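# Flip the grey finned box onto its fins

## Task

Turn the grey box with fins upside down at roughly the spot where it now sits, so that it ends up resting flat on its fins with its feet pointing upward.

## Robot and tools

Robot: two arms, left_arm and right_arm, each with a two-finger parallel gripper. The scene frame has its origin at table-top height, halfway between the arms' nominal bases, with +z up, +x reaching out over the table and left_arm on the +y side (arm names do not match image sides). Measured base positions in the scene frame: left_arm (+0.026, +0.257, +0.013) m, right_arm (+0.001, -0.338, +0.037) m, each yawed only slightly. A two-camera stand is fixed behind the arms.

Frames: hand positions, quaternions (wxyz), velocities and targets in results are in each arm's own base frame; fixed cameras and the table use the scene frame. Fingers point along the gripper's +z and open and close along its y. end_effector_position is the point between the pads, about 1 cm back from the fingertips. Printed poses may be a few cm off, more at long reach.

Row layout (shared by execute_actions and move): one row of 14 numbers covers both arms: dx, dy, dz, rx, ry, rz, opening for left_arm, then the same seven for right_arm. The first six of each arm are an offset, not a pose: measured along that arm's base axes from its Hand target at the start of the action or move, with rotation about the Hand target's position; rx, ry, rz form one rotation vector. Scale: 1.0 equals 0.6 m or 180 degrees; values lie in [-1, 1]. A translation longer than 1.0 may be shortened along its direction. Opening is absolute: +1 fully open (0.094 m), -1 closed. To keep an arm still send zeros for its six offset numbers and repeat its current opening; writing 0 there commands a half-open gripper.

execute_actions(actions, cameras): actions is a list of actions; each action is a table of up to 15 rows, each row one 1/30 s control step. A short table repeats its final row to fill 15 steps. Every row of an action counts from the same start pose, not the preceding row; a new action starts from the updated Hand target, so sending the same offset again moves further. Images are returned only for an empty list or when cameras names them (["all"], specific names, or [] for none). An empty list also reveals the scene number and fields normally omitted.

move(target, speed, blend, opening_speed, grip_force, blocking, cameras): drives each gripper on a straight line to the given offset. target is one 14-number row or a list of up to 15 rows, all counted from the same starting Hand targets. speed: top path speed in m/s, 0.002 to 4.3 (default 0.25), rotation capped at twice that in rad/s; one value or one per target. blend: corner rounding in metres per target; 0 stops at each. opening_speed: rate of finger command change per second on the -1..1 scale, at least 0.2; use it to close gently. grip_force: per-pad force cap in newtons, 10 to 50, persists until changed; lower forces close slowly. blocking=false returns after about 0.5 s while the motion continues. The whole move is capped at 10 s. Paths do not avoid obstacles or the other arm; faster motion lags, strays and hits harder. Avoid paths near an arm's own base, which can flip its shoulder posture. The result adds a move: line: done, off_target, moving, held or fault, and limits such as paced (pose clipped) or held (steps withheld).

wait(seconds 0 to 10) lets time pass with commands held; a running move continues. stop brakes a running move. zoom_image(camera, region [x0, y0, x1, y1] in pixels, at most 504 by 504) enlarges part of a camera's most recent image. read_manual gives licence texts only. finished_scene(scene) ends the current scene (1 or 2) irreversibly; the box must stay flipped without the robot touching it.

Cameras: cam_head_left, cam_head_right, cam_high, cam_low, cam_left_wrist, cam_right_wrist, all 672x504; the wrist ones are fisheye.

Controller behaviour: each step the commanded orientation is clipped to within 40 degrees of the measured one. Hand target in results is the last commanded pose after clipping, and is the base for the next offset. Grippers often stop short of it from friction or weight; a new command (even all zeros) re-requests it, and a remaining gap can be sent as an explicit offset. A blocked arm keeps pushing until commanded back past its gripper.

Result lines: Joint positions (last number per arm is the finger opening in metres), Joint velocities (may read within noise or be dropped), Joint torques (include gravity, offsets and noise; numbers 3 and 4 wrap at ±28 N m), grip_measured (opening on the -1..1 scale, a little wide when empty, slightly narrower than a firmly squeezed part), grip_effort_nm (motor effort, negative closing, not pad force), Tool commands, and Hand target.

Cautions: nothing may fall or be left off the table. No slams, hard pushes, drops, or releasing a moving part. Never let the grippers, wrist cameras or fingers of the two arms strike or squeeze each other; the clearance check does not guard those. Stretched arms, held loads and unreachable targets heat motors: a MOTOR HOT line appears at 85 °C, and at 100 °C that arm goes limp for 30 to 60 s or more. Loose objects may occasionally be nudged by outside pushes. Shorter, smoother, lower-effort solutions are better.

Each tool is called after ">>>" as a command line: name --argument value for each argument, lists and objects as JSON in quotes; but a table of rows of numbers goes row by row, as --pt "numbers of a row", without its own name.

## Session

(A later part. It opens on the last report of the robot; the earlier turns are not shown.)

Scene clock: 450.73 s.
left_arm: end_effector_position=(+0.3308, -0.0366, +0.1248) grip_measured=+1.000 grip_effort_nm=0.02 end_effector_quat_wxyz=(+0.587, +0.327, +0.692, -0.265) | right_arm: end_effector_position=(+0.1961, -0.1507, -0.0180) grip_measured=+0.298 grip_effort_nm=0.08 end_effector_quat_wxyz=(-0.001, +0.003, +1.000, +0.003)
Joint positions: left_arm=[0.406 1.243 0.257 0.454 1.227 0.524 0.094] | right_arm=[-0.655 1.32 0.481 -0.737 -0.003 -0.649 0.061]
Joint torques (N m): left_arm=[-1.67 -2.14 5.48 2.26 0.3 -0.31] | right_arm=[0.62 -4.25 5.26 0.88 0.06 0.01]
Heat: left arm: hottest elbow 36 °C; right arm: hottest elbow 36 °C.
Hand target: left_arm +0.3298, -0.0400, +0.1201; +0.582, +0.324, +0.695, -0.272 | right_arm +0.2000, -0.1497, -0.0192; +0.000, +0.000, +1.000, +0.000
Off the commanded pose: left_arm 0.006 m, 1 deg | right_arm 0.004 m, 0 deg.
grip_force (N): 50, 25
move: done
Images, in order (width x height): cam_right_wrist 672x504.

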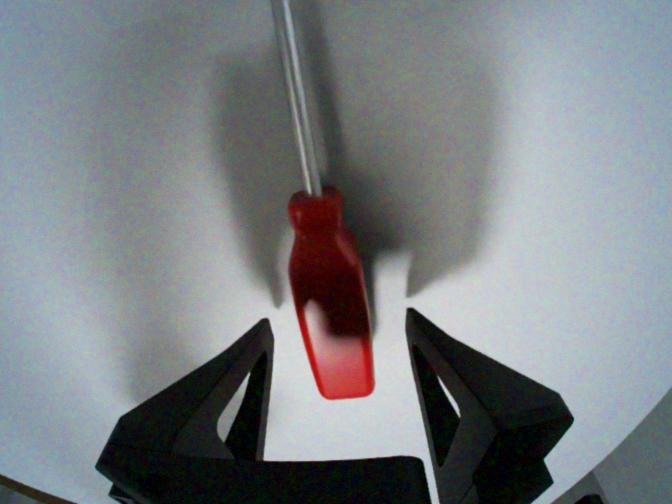

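>>> move --pt "0 0 0 0 0 0 1 0 0 0.232 0 0 0 1" --pt "0 0 0 0 0 0 1 0.2 0.167 0.365 -0.1 -0.1156 0.1535 1" --pt "0 0 0 0 0 0 1 0.083 0.5 0.4 -0.2 -0.2312 0.307 1" --pt "0 0 0 0 0 0 1 0.033 0.783 0.232 -0.3003 -0.3468 0.4604 1" --speed 0.25 --grip_force 50 --blend '[0.02, 0.08, 0.08, 0]' --cameras '["cam_right_wrist", "cam_head_right", "cam_left_wrist"]'

Scene clock: 617.27 s.
left_arm: end_effector_position=(+0.3308, -0.0366, +0.1248) grip_measured=+1.000 grip_effort_nm=0.02 end_effector_quat_wxyz=(+0.587, +0.327, +0.692, -0.265) | right_arm: end_effector_position=(+0.2219, +0.3163, +0.1218) grip_measured=+0.998 grip_effort_nm=0.08 end_effector_quat_wxyz=(-0.452, +0.600, -0.527, +0.396)
Joint positions: left_arm=[0.406 1.243 0.257 0.454 1.227 0.524 0.094] | right_arm=[1.384 1.342 0.461 0.136 1.15 -0.869 0.094]
Joint torques (N m): left_arm=[-1.49 -2.14 5.48 2.24 0.31 -0.31] | right_arm=[0.38 -5.36 5.96 2.18 0.29 -0.06]
Heat: left arm: hottest elbow 36 °C; right arm: hottest elbow 35 °C.
Hand target: left_arm +0.3298, -0.0400, +0.1201; +0.582, +0.324, +0.695, -0.272 | right_arm +0.2197, +0.3201, +0.1199; -0.454, +0.604, -0.523, +0.394
Off the commanded pose: left_arm 0.006 m, 1 deg | right_arm 0.005 m, 1 deg.
move: done
Images, in order (width x height): cam_head_right 672x504, cam_left_wrist 672x504, cam_right_wrist 672x504.

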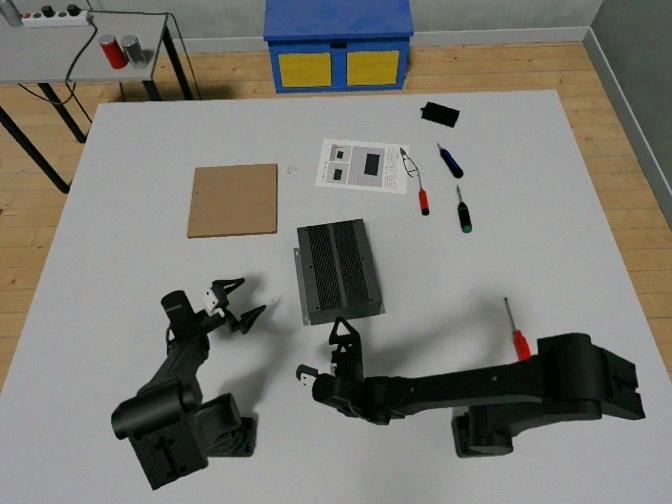

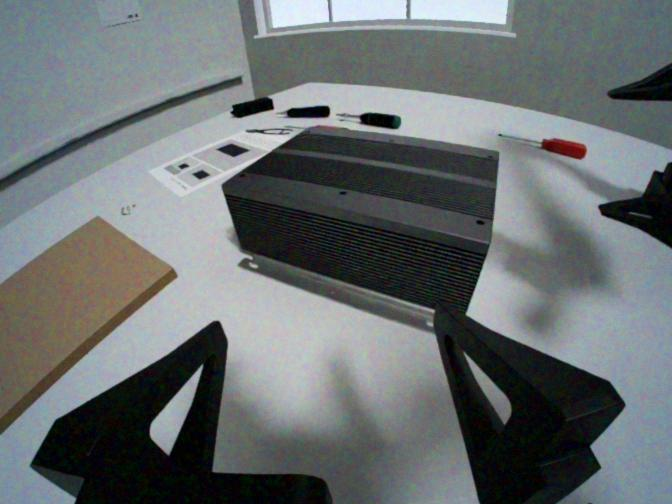

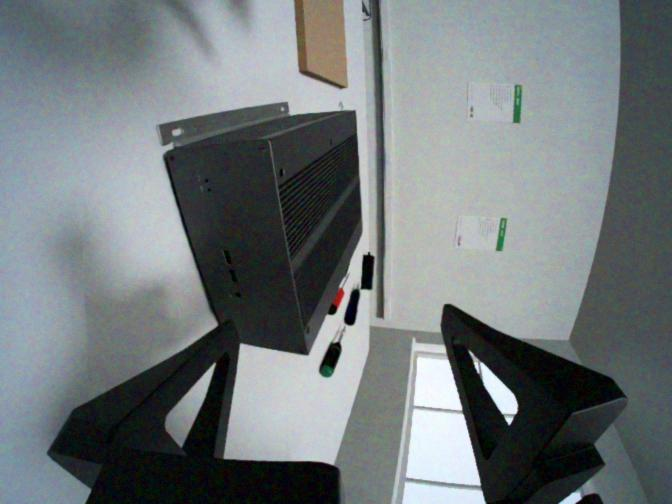

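>>> move --target '[0, 0, 0, 0, 0, 0, 1, 0.04, 0.02, -0.15, 0, 0, 0, 1]' --speed 0.12 --cameras '["cam_right_wrist"]'

Scene clock: 624.20 s.
left_arm: end_effector_position=(+0.3308, -0.0366, +0.1248) grip_measured=+1.000 grip_effort_nm=0.02 end_effector_quat_wxyz=(+0.587, +0.327, +0.692, -0.265) | right_arm: end_effector_position=(+0.2384, +0.3323, +0.0312) grip_measured=+0.998 grip_effort_nm=0.08 end_effector_quat_wxyz=(-0.455, +0.607, -0.521, +0.392)
Joint positions: left_arm=[0.406 1.243 0.257 0.454 1.227 0.524 0.094] | right_arm=[1.338 1.739 0.447 0.634 1.099 -0.969 0.094]
Joint torques (N m): left_arm=[-1.55 -2.26 5.46 2.25 0.3 -0.31] | right_arm=[-1.96 -8.53 3.63 2.4 0.23 -0.05]
Heat: left arm: hottest elbow 36 °C; right arm: hottest elbow 35 °C.
Hand target: left_arm +0.3298, -0.0400, +0.1201; +0.582, +0.324, +0.695, -0.272 | right_arm +0.2438, +0.3321, +0.0300; -0.455, +0.604, -0.523, +0.394
Off the commanded pose: left_arm 0.006 m, 1 deg | right_arm 0.005 m, 1 deg.
move: done
Images, in order (width x height): cam_right_wrist 672x504.

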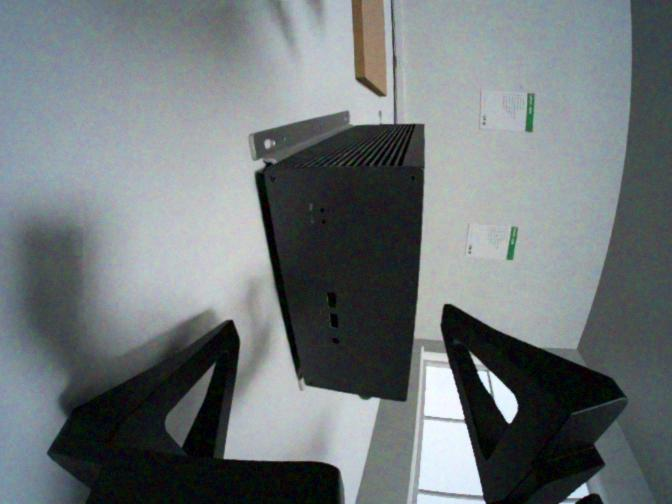

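>>> zoom_image --camera "cam_right_wrist" --region '[240, 110, 440, 410]'

>>> zoom_image --camera "cam_right_wrist" --region '[245, 130, 345, 280]'

Scaled by 1.680 from the camera's 672x504 image, which has a finer 960x720 frame.

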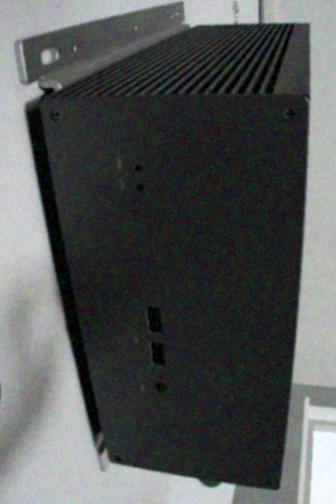

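Scaled by 3.360 from the camera's 672x504 image, which has a finer 960x720 frame.

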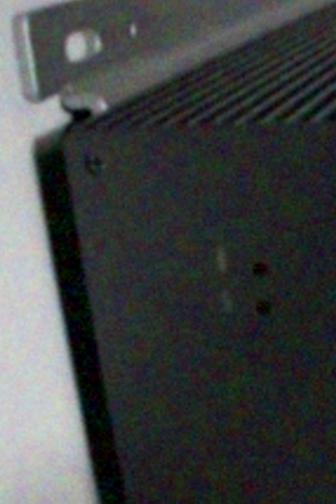

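>>> move --target '[0, 0, 0, 0, 0, 0, 1, 0.005, 0, -0.02, 0, 0, 0, 1]' --speed 0.05 --cameras '["cam_right_wrist"]'

Scene clock: 641.93 s.
left_arm: end_effector_position=(+0.3308, -0.0366, +0.1248) grip_measured=+1.000 grip_effort_nm=0.02 end_effector_quat_wxyz=(+0.587, +0.327, +0.692, -0.265) | right_arm: end_effector_position=(+0.2410, +0.3312, +0.0185) grip_measured=+0.998 grip_effort_nm=0.07 end_effector_quat_wxyz=(-0.454, +0.608, -0.520, +0.392)
Joint positions: left_arm=[0.406 1.243 0.257 0.454 1.227 0.524 0.094] | right_arm=[1.329 1.794 0.447 0.696 1.091 -0.981 0.094]
Joint torques (N m): left_arm=[-1.79 -2.26 5.45 2.24 0.32 -0.31] | right_arm=[-1.61 -8.06 3.11 2.21 0.21 -0.01]
Heat: left arm: hottest elbow 35 °C; right arm: hottest elbow 34 °C.
Hand target: left_arm +0.3298, -0.0400, +0.1201; +0.582, +0.324, +0.695, -0.272 | right_arm +0.2467, +0.3321, +0.0180; -0.455, +0.604, -0.523, +0.394
Off the commanded pose: left_arm 0.006 m, 1 deg | right_arm 0.006 m, 1 deg.
move: done
Images, in order (width x height): cam_right_wrist 672x504.

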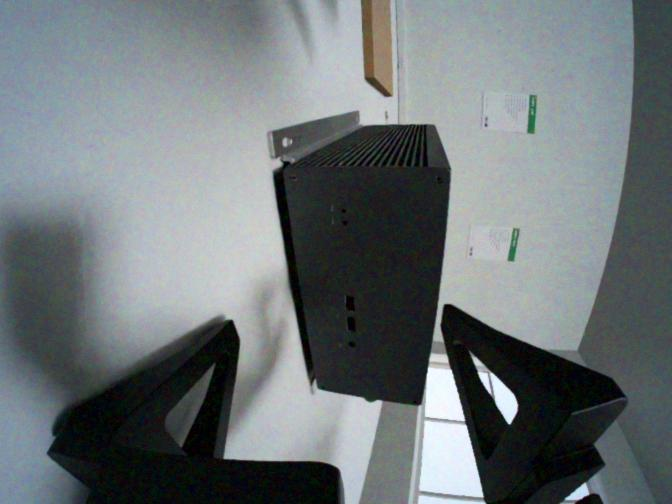

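>>> zoom_image --camera "cam_right_wrist" --region '[150, 280, 260, 460]'

Scaled by 2.800 from the camera's 672x504 image, which has a finer 960x720 frame.

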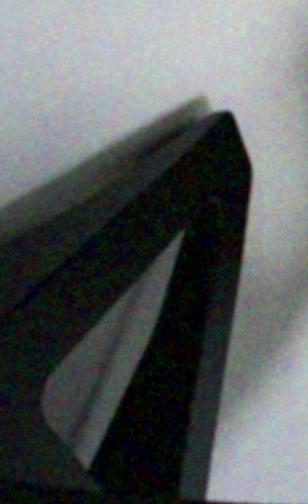

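>>> move --target '[0, 0, 0, 0, 0, 0, 1, 0.002, 0, -0.006, 0, 0, 0, 1]' --speed 0.02 --cameras '["cam_right_wrist"]'

>>> zoom_image --camera "cam_right_wrist" --region '[150, 280, 260, 460]'

Scene clock: 656.77 s.
left_arm: end_effector_position=(+0.3308, -0.0366, +0.1248) grip_measured=+1.000 grip_effort_nm=0.02 end_effector_quat_wxyz=(+0.587, +0.327, +0.692, -0.265) | right_arm: end_effector_position=(+0.2420, +0.3308, +0.0149) grip_measured=+0.998 grip_effort_nm=0.08 end_effector_quat_wxyz=(-0.454, +0.608, -0.520, +0.392)
Joint positions: left_arm=[0.406 1.243 0.257 0.454 1.227 0.524 0.094] | right_arm=[1.326 1.81 0.447 0.716 1.088 -0.986 0.094]
Joint torques (N m): left_arm=[-1.55 -2.2 5.44 2.25 0.31 -0.31] | right_arm=[-1.73 -8.18 3.28 2.04 0.18 -0.07]
Heat: left arm: hottest elbow 35 °C; right arm: hottest elbow 33 °C.
Hand target: left_arm +0.3298, -0.0400, +0.1201; +0.582, +0.324, +0.695, -0.272 | right_arm +0.2479, +0.3322, +0.0144; -0.455, +0.604, -0.523, +0.394
Off the commanded pose: left_arm 0.006 m, 1 deg | right_arm 0.006 m, 1 deg.
move: done
Images, in order (width x height): cam_right_wrist 672x504.

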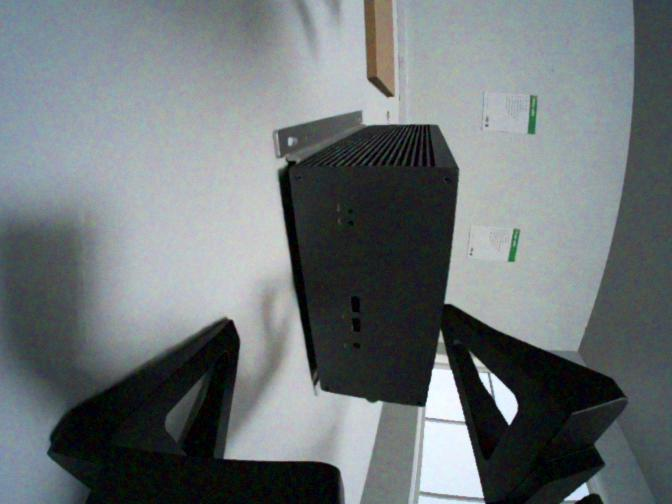

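Scaled by 2.800 from the camera's 672x504 image, which has a finer 960x720 frame.

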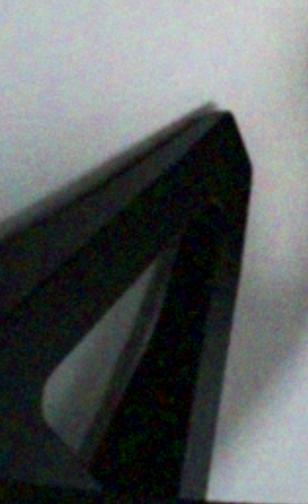

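>>> move --target '[0, 0, 0, 0, 0, 0, 1, 0.07, 0.01, -0.0015, 0, 0, 0, 1]' --speed 0.05 --cameras '["cam_right_wrist", "cam_head_right"]'

Scene clock: 669.07 s.
left_arm: end_effector_position=(+0.3308, -0.0366, +0.1248) grip_measured=+1.000 grip_effort_nm=0.02 end_effector_quat_wxyz=(+0.587, +0.327, +0.692, -0.265) | right_arm: end_effector_position=(+0.2825, +0.3334, +0.0131) grip_measured=+0.998 grip_effort_nm=0.07 end_effector_quat_wxyz=(-0.452, +0.609, -0.521, +0.392)
Joint positions: left_arm=[0.406 1.243 0.257 0.454 1.227 0.524 0.094] | right_arm=[1.209 1.851 0.479 0.827 0.992 -1.108 0.094]
Joint torques (N m): left_arm=[-1.49 -2.2 5.45 2.24 0.31 -0.31] | right_arm=[-2.02 -8.64 3.92 2.15 0.11 -0.03]
Heat: left arm: hottest elbow 35 °C; right arm: hottest elbow 33 °C.
Hand target: left_arm +0.3298, -0.0400, +0.1201; +0.582, +0.324, +0.695, -0.272 | right_arm +0.2900, +0.3380, +0.0135; -0.455, +0.604, -0.523, +0.394
Off the commanded pose: left_arm 0.006 m, 1 deg | right_arm 0.009 m, 1 deg.
move: done
Images, in order (width x height): cam_head_right 672x504, cam_right_wrist 672x504.

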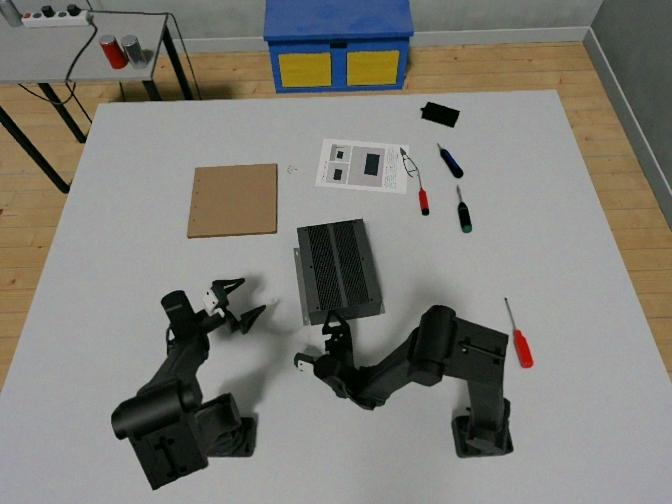

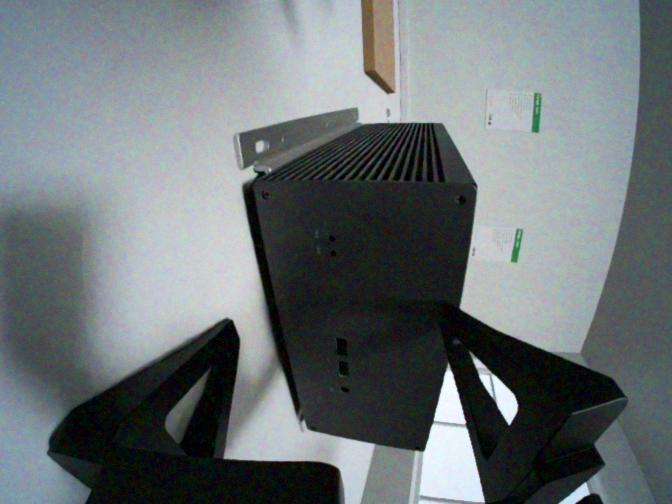

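>>> zoom_image --camera "cam_right_wrist" --region '[200, 250, 500, 470]'

>>> zoom_image --camera "cam_head_right" --region '[280, 280, 400, 400]'

Scaled by 1.680 from the camera's 672x504 image, which has a finer 960x720 frame.

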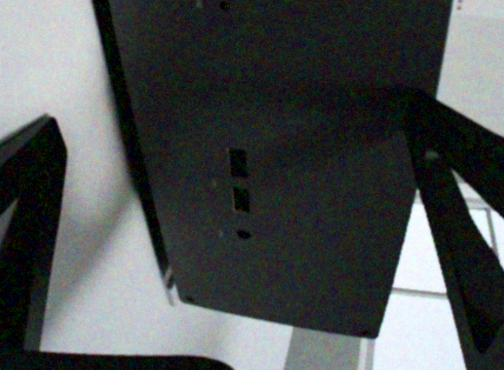

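Scaled by 4.200.

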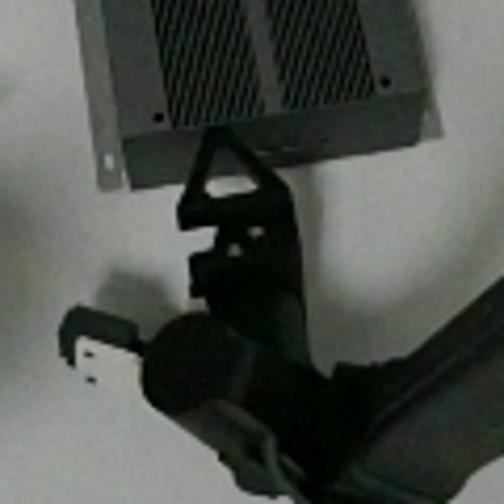

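>>> move --pt "0 0 0 0 0 0 1 -0.035 0 0 0 0 0 1" --pt "0 0 0 0 0 0 1 -0.035 0 0.0142 0.004 -0.0275 0 1" --speed 0.06 --cameras '["cam_right_wrist"]'

Scene clock: 751.60 s.
left_arm: end_effector_position=(+0.3308, -0.0366, +0.1248) grip_measured=+1.000 grip_effort_nm=0.02 end_effector_quat_wxyz=(+0.587, +0.327, +0.692, -0.265) | right_arm: end_effector_position=(+0.2742, +0.3359, +0.0245) grip_measured=+0.998 grip_effort_nm=0.08 end_effector_quat_wxyz=(-0.479, +0.579, -0.512, +0.417)
Joint positions: left_arm=[0.406 1.243 0.257 0.454 1.227 0.524 0.094] | right_arm=[1.249 1.899 0.473 1 1.081 -1.182 0.094]
Joint torques (N m): left_arm=[-1.61 -2.26 5.48 2.28 0.3 -0.31] | right_arm=[0.91 -9.52 1.98 2.41 0.33 -0.08]
Heat: left arm: hottest elbow 35 °C; right arm: hottest elbow 33 °C.
Hand target: left_arm +0.3298, -0.0400, +0.1201; +0.582, +0.324, +0.695, -0.272 | right_arm +0.2690, +0.3381, +0.0220; -0.481, +0.583, -0.505, +0.416
Off the commanded pose: left_arm 0.006 m, 1 deg | right_arm 0.006 m, 1 deg.
move: done
Images, in order (width x height): cam_right_wrist 672x504.

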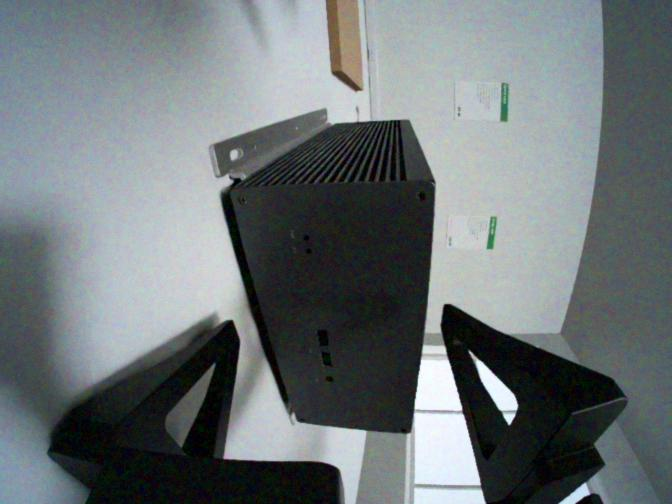

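>>> move --target '[0, 0, 0, 0, 0, 0, 1, 0.055, 0.005, -0.005, 0, 0, 0, 1]' --speed 0.05 --cameras '["cam_right_wrist"]'

Scene clock: 758.23 s.
left_arm: end_effector_position=(+0.3308, -0.0366, +0.1248) grip_measured=+1.000 grip_effort_nm=0.02 end_effector_quat_wxyz=(+0.587, +0.327, +0.692, -0.265) | right_arm: end_effector_position=(+0.2950, +0.3385, +0.0201) grip_measured=+0.998 grip_effort_nm=0.08 end_effector_quat_wxyz=(-0.479, +0.587, -0.504, +0.414)
Joint positions: left_arm=[0.406 1.243 0.257 0.454 1.227 0.524 0.094] | right_arm=[1.189 1.932 0.491 1.062 1.006 -1.25 0.094]
Joint torques (N m): left_arm=[-1.61 -2.32 5.46 2.22 0.3 -0.31] | right_arm=[-2.37 -8.53 3.3 2.52 0.01 -0.06]
Heat: left arm: hottest elbow 35 °C; right arm: hottest elbow 32 °C.
Hand target: left_arm +0.3298, -0.0400, +0.1201; +0.582, +0.324, +0.695, -0.272 | right_arm +0.3020, +0.3410, +0.0189; -0.480, +0.583, -0.505, +0.416
Off the commanded pose: left_arm 0.006 m, 1 deg | right_arm 0.008 m, 1 deg.
move: done
Images, in order (width x height): cam_right_wrist 672x504.

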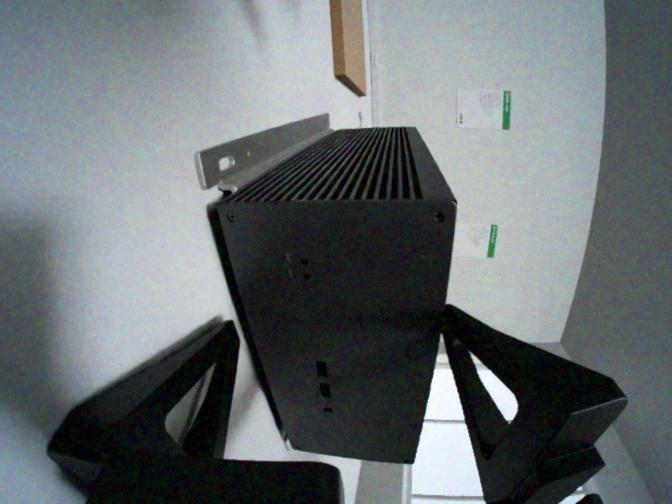

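>>> zoom_image --camera "cam_right_wrist" --region '[180, 180, 480, 480]'

Scaled by 1.680 from the camera's 672x504 image, which has a finer 960x720 frame.

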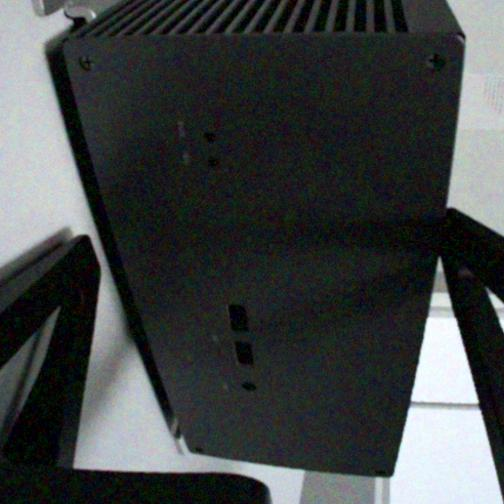

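>>> move --pt "0 0 0 0 0 0 1 0.0 0.0 0.004 0 0 0 1" --pt "0 0 0 0 0 0 1 0.028 0.004 0.0035 0 0 0 1" --speed 0.04 --cameras '["cam_right_wrist"]'

>>> zoom_image --camera "cam_right_wrist" --region '[180, 180, 480, 480]'

Scene clock: 769.10 s.
left_arm: end_effector_position=(+0.3308, -0.0366, +0.1248) grip_measured=+1.000 grip_effort_nm=0.02 end_effector_quat_wxyz=(+0.587, +0.327, +0.692, -0.265) | right_arm: end_effector_position=(+0.3074, +0.3405, +0.0205) grip_measured=+0.998 grip_effort_nm=0.07 end_effector_quat_wxyz=(-0.477, +0.592, -0.500, +0.414)
Joint positions: left_arm=[0.406 1.243 0.257 0.454 1.227 0.524 0.094] | right_arm=[1.155 1.934 0.506 1.063 0.968 -1.278 0.094]
Joint torques (N m): left_arm=[-1.61 -2.14 5.49 2.22 0.31 -0.31] | right_arm=[-2.67 -8.88 3.9 2.58 -0.1 0.02]
Heat: left arm: hottest elbow 35 °C; right arm: hottest elbow 32 °C.
Hand target: left_arm +0.3298, -0.0400, +0.1201; +0.582, +0.324, +0.695, -0.272 | right_arm +0.3187, +0.3435, +0.0210; -0.480, +0.583, -0.505, +0.416
Off the commanded pose: left_arm 0.006 m, 1 deg | right_arm 0.012 m, 1 deg.
move: off_target (right_arm)
Images, in order (width x height): cam_right_wrist 672x504.

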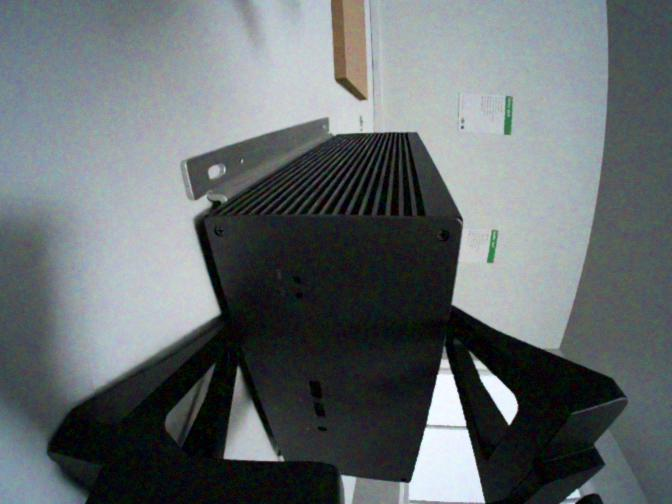

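Scaled by 1.680 from the camera's 672x504 image, which has a finer 960x720 frame.

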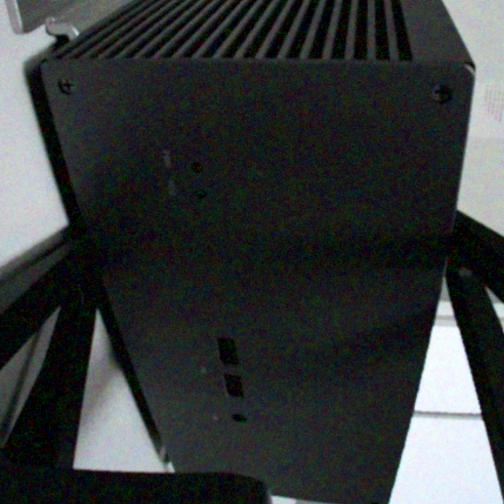

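>>> zoom_image --camera "cam_right_wrist" --region '[190, 260, 290, 360]'

>>> zoom_image --camera "cam_right_wrist" --region '[400, 200, 500, 360]'

Scaled by 5.040 from the camera's 672x504 image, which has a finer 960x720 frame.

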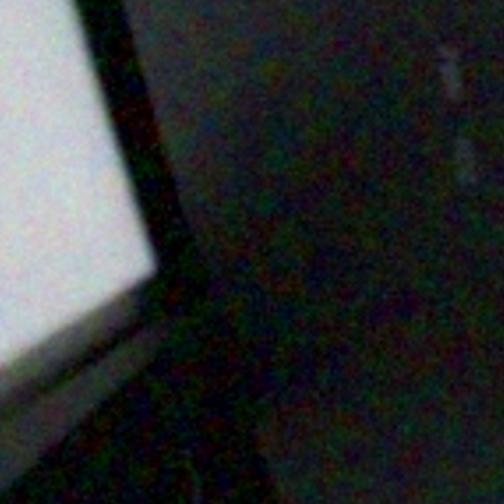

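Scaled by 3.150 from the camera's 672x504 image, which has a finer 960x720 frame.

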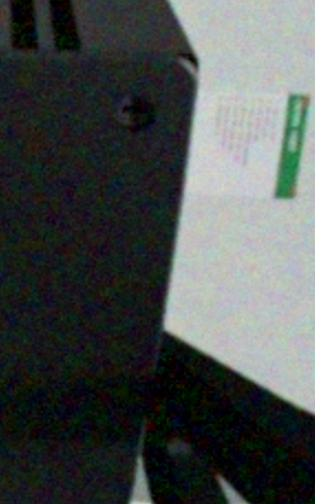

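>>> move --target '[0, 0, 0, 0, 0, 0, 1, 0.017, 0.0, 0, 0, 0, 0, 1]' --speed 0.03 --cameras '["cam_right_wrist", "cam_head_right"]'

>>> zoom_image --camera "cam_right_wrist" --region '[180, 220, 320, 360]'

Scene clock: 798.70 s.
left_arm: end_effector_position=(+0.3308, -0.0366, +0.1248) grip_measured=+1.000 grip_effort_nm=0.02 end_effector_quat_wxyz=(+0.587, +0.327, +0.692, -0.265) | right_arm: end_effector_position=(+0.3117, +0.3423, +0.0197) grip_measured=+0.999 grip_effort_nm=0.07 end_effector_quat_wxyz=(-0.479, +0.597, -0.496, +0.409)
Joint positions: left_arm=[0.406 1.243 0.257 0.454 1.227 0.524 0.094] | right_arm=[1.142 1.937 0.51 1.068 0.941 -1.291 0.094]
Joint torques (N m): left_arm=[-1.73 -2.2 5.44 2.25 0.31 -0.32] | right_arm=[-3.25 -9.23 4.48 2.36 0.1 -0.08]
Heat: left arm: hottest elbow 35 °C; right arm: hottest elbow 33 °C.
Hand target: left_arm +0.3298, -0.0400, +0.1201; +0.582, +0.324, +0.695, -0.272 | right_arm +0.3289, +0.3436, +0.0210; -0.480, +0.584, -0.505, +0.416
Off the commanded pose: left_arm 0.006 m, 1 deg | right_arm 0.017 m, 2 deg.
move: off_target (right_arm)
Images, in order (width x height): cam_head_right 672x504, cam_right_wrist 672x504.

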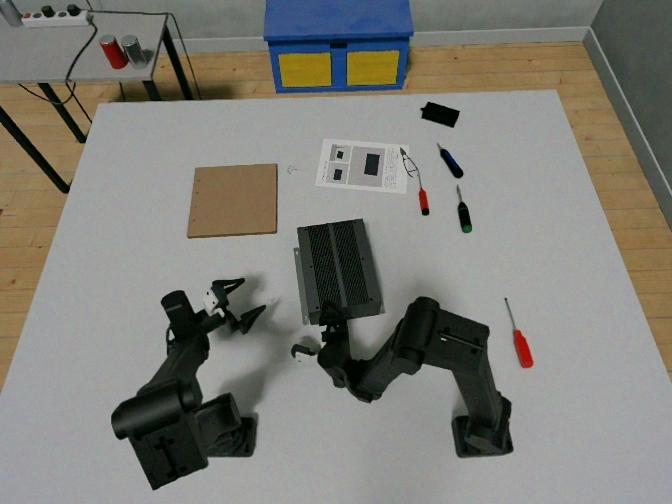

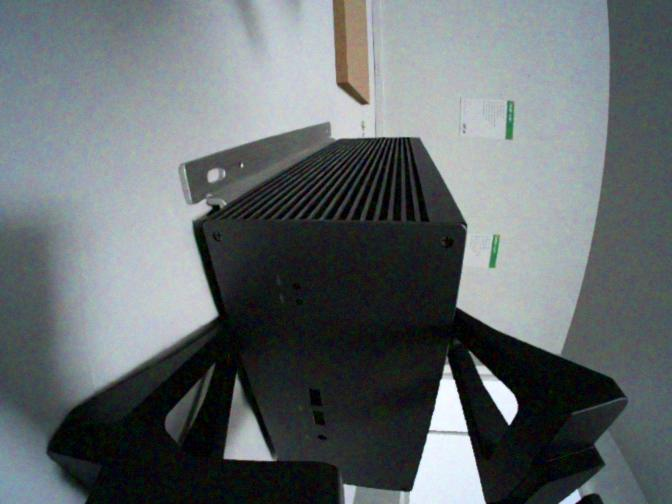

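Scaled by 3.600 from the camera's 672x504 image, which has a finer 960x720 frame.

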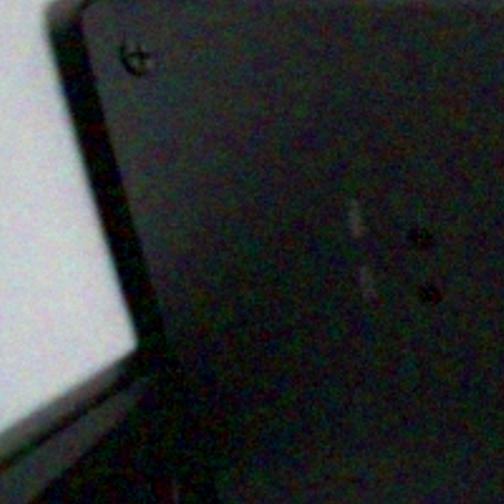

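>>> zoom_image --camera "cam_head_right" --region '[290, 270, 390, 370]'

>>> execute_actions --actions '[]' --cameras '["cam_head_left", "cam_low", "cam_left_wrist", "cam_high"]'

>>> zoom_image --camera "cam_head_left" --region '[280, 270, 380, 370]'

>>> zoom_image --camera "cam_left_wrist" --region '[380, 150, 600, 370]'

Scaled by 5.040.

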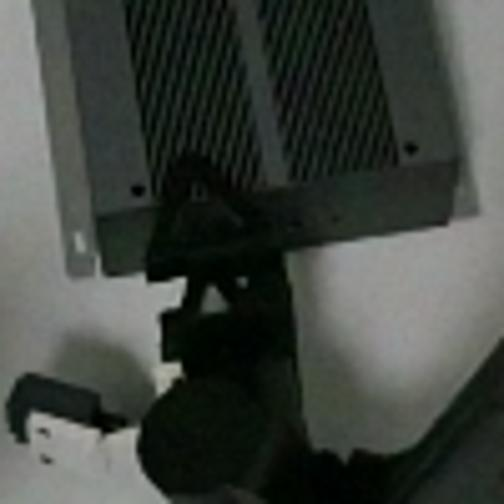

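Scene clock: 829.00 s.
left_arm: end_effector_position=(+0.3308, -0.0366, +0.1248) grip_measured=+1.000 grip_effort_nm=0.02 end_effector_quat_wxyz=(+0.587, +0.327, +0.692, -0.265) | right_arm: end_effector_position=(+0.3117, +0.3423, +0.0197) grip_measured=+0.999 grip_effort_nm=0.07 end_effector_quat_wxyz=(-0.479, +0.597, -0.496, +0.409)
Joint positions: left_arm=[0.406 1.243 0.257 0.454 1.227 0.524 0.094] | right_arm=[1.142 1.937 0.51 1.068 0.941 -1.291 0.094]
Joint velocities: within noise
Joint torques (N m): left_arm=[-1.67 -2.2 5.46 2.21 0.31 -0.32] | right_arm=[-3.43 -8.82 4.42 2.59 0.1 -0.04]
Heat: left arm: hottest elbow 35 °C; right arm: hottest elbow 33 °C.
Hand target: left_arm +0.3298, -0.0400, +0.1201; +0.582, +0.324, +0.695, -0.272 | right_arm +0.3289, +0.3436, +0.0210; -0.480, +0.584, -0.505, +0.416
Tool commands: left_gripper/opening=+1.0 right_gripper/opening=+1.0
Off the commanded pose: left_arm 0.006 m, 1 deg | right_arm 0.017 m, 2 deg.
Images, in order (width x height): cam_head_left 672x504, cam_high 672x504, cam_low 672x504, cam_left_wrist 672x504.

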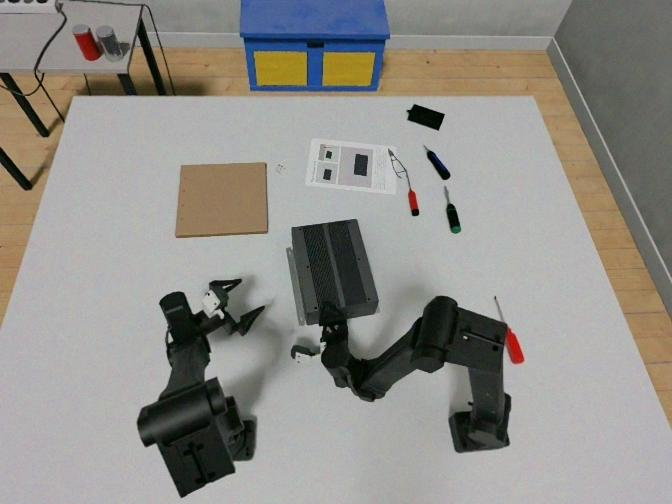

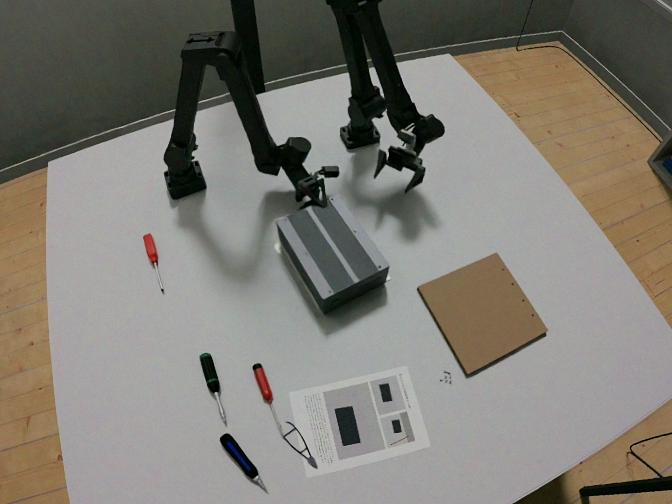

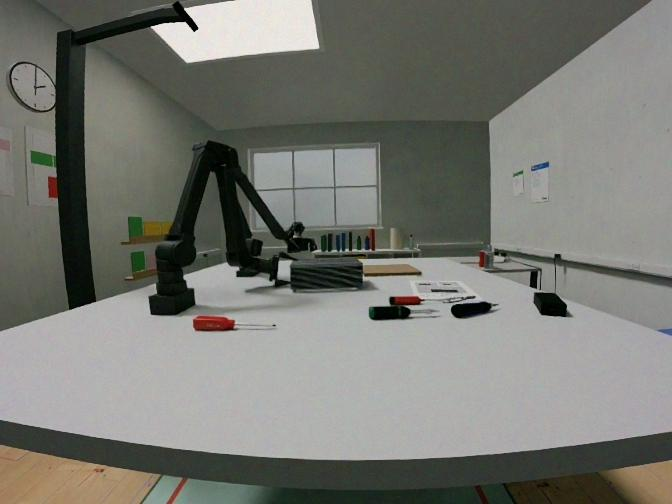

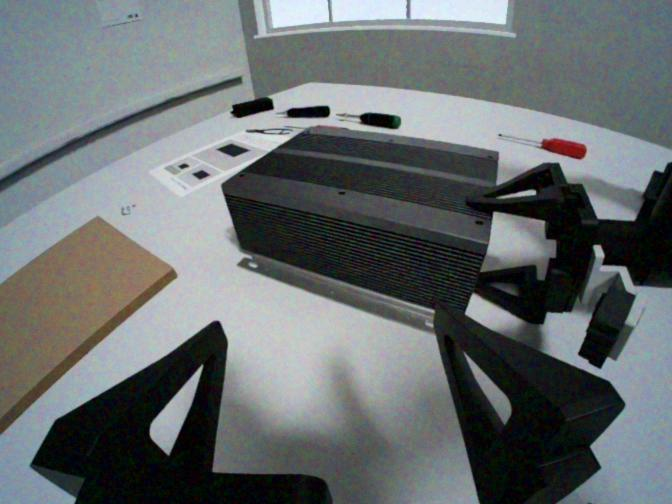

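Scaled by 5.040.

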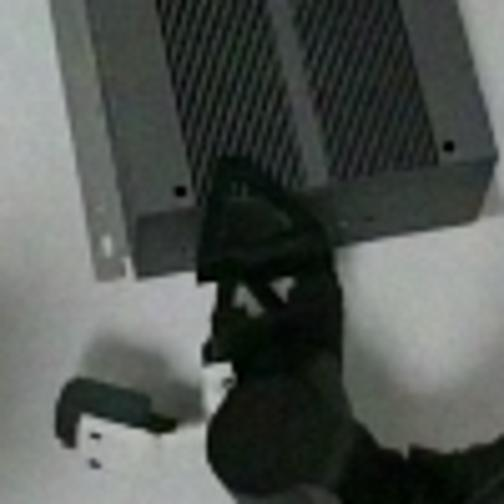

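Scaled by 2.291 from the camera's 672x504 image, which has a finer 960x720 frame.

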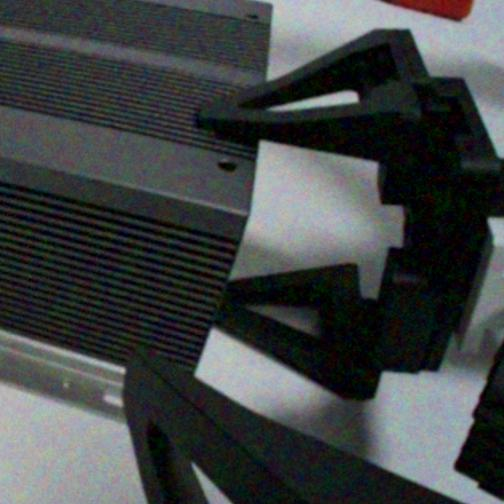

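>>> move --pt "0 0 0 0 0 0 1 -0.073 -0.005 0 0 0 0 1" --pt "0 0 0 0 0 0 1 -0.073 -0.005 -0.01 -0.0024 0.0165 0 1" --speed 0.05 --cameras '["cam_right_wrist", "cam_left_wrist"]'

>>> zoom_image --camera "cam_left_wrist" --region '[380, 150, 600, 370]'

Scene clock: 1010.17 s.
left_arm: end_effector_position=(+0.3308, -0.0366, +0.1248) grip_measured=+1.000 grip_effort_nm=0.02 end_effector_quat_wxyz=(+0.587, +0.327, +0.692, -0.265) | right_arm: end_effector_position=(+0.2942, +0.3353, +0.0190) grip_measured=+0.999 grip_effort_nm=0.05 end_effector_quat_wxyz=(-0.466, +0.584, -0.523, +0.411)
Joint positions: left_arm=[0.406 1.243 0.257 0.454 1.227 0.524 0.094] | right_arm=[1.192 1.894 0.499 0.936 1.028 -1.163 0.094]
Joint torques (N m): left_arm=[-1.55 -2.32 5.45 2.24 0.3 -0.31] | right_arm=[0.62 -10.34 2.11 1.11 -0.09 0.09]
Heat: left arm: hottest elbow 35 °C; right arm: hottest elbow 33 °C.
Hand target: left_arm +0.3298, -0.0400, +0.1201; +0.582, +0.324, +0.695, -0.272 | right_arm +0.2852, +0.3405, +0.0151; -0.465, +0.596, -0.516, +0.403
Off the commanded pose: left_arm 0.006 m, 1 deg | right_arm 0.011 m, 2 deg.
move: off_target (right_arm)
Images, in order (width x height): cam_left_wrist 672x504, cam_right_wrist 672x504.

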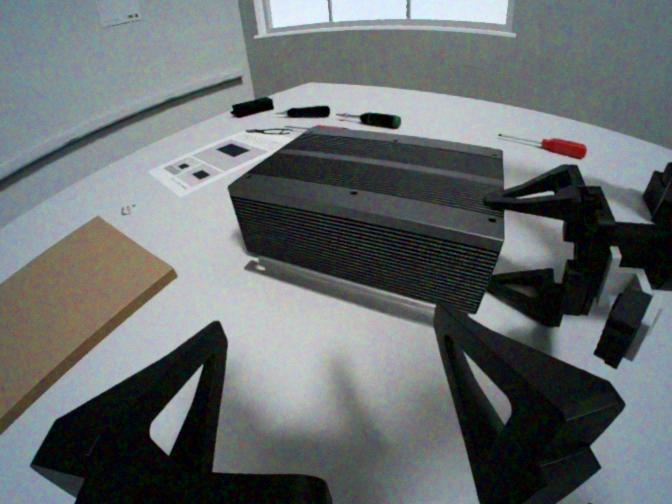

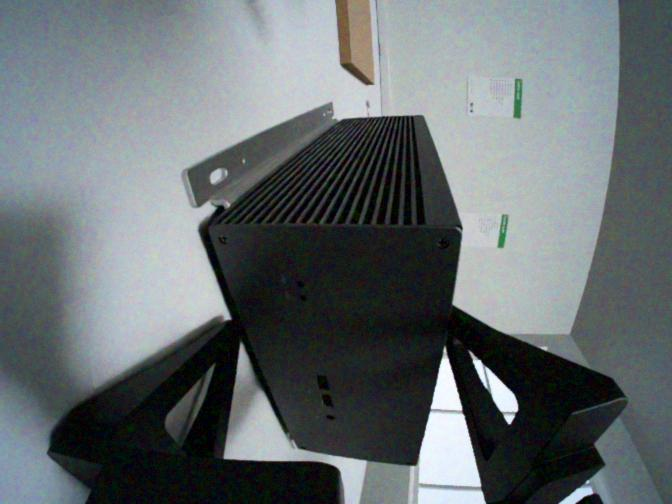

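Scaled by 2.291 from the camera's 672x504 image, which has a finer 960x720 frame.

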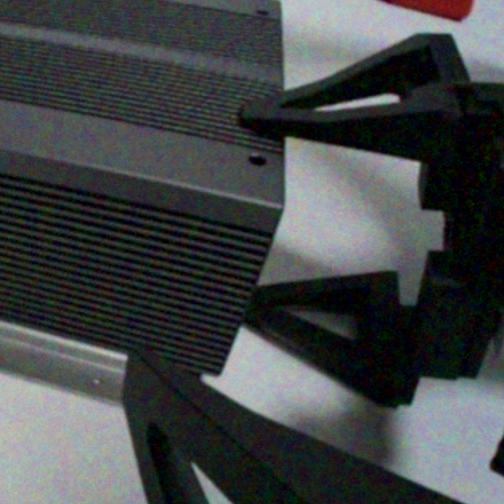

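>>> zoom_image --camera "cam_right_wrist" --region '[50, 280, 290, 480]'

>>> zoom_image --camera "cam_right_wrist" --region '[190, 180, 270, 340]'

Scaled by 2.100 from the camera's 672x504 image, which has a finer 960x720 frame.

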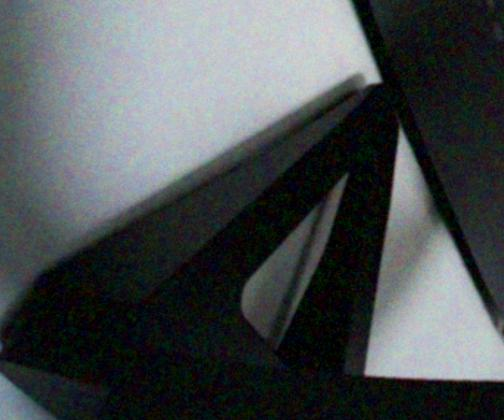

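Scaled by 3.150 from the camera's 672x504 image, which has a finer 960x720 frame.

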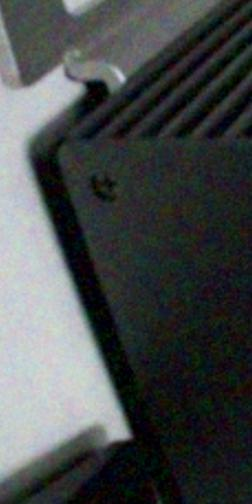

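>>> move --target '[0, 0, 0, 0, 0, 0, 1, 0.0, 0.0, 0.0083, 0, 0, 0, 1]' --speed 0.03 --cameras '["cam_right_wrist", "cam_left_wrist"]'

>>> zoom_image --camera "cam_left_wrist" --region '[430, 150, 580, 340]'

>>> zoom_image --camera "cam_right_wrist" --region '[190, 280, 270, 360]'

Scene clock: 1051.00 s.
left_arm: end_effector_position=(+0.3308, -0.0366, +0.1248) grip_measured=+1.000 grip_effort_nm=0.02 end_effector_quat_wxyz=(+0.587, +0.327, +0.692, -0.265) | right_arm: end_effector_position=(+0.2933, +0.3353, +0.0195) grip_measured=+0.999 grip_effort_nm=0.05 end_effector_quat_wxyz=(-0.461, +0.588, -0.522, +0.411)
Joint positions: left_arm=[0.406 1.243 0.257 0.454 1.227 0.524 0.094] | right_arm=[1.194 1.883 0.499 0.91 1.026 -1.159 0.094]
Joint torques (N m): left_arm=[-1.49 -2.2 5.48 2.26 0.3 -0.32] | right_arm=[0.97 -10.64 2.04 1.52 -0.08 0.13]
Heat: left arm: hottest elbow 35 °C; right arm: hottest elbow 32 °C.
Hand target: left_arm +0.3298, -0.0400, +0.1201; +0.582, +0.324, +0.695, -0.272 | right_arm +0.2851, +0.3405, +0.0201; -0.465, +0.596, -0.516, +0.403
Off the commanded pose: left_arm 0.006 m, 1 deg | right_arm 0.010 m, 1 deg.
move: done
Images, in order (width x height): cam_left_wrist 672x504, cam_right_wrist 672x504.

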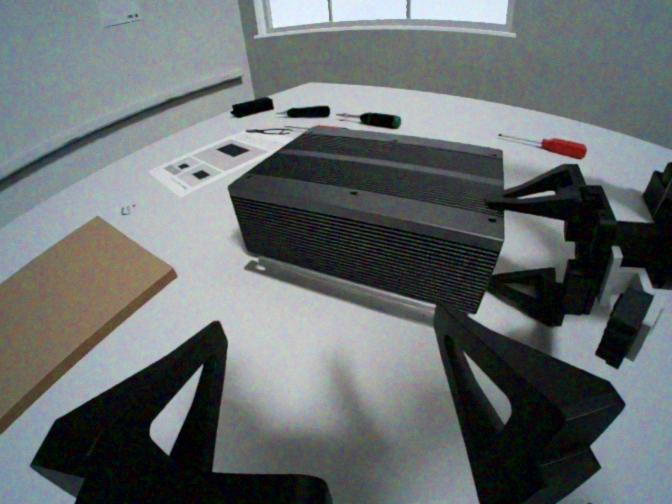

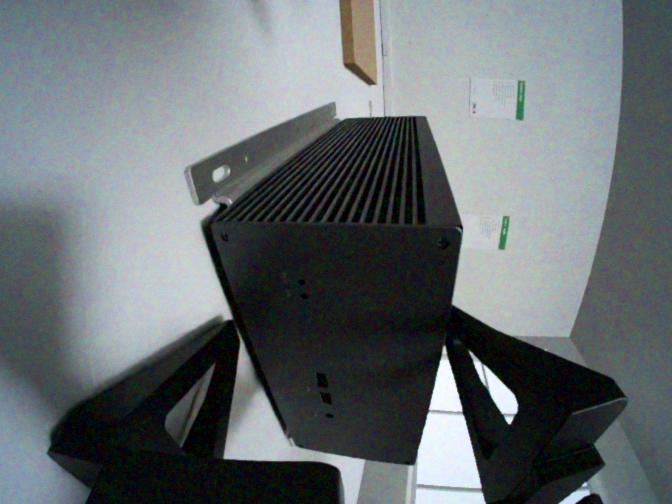

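Scaled by 2.653 from the camera's 672x504 image, which has a finer 960x720 frame.

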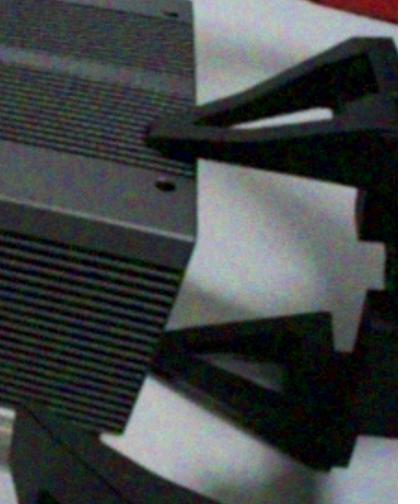

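Scaled by 6.300 from the camera's 672x504 image, which has a finer 960x720 frame.

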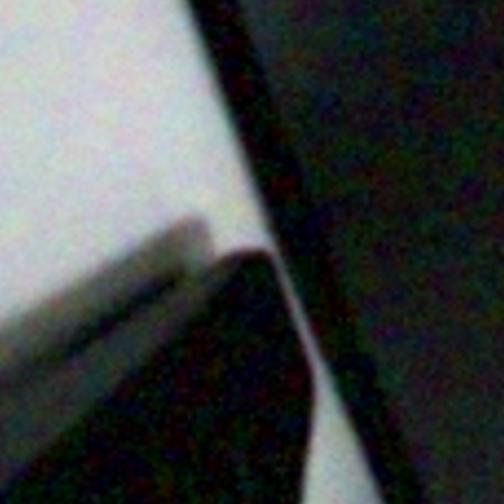

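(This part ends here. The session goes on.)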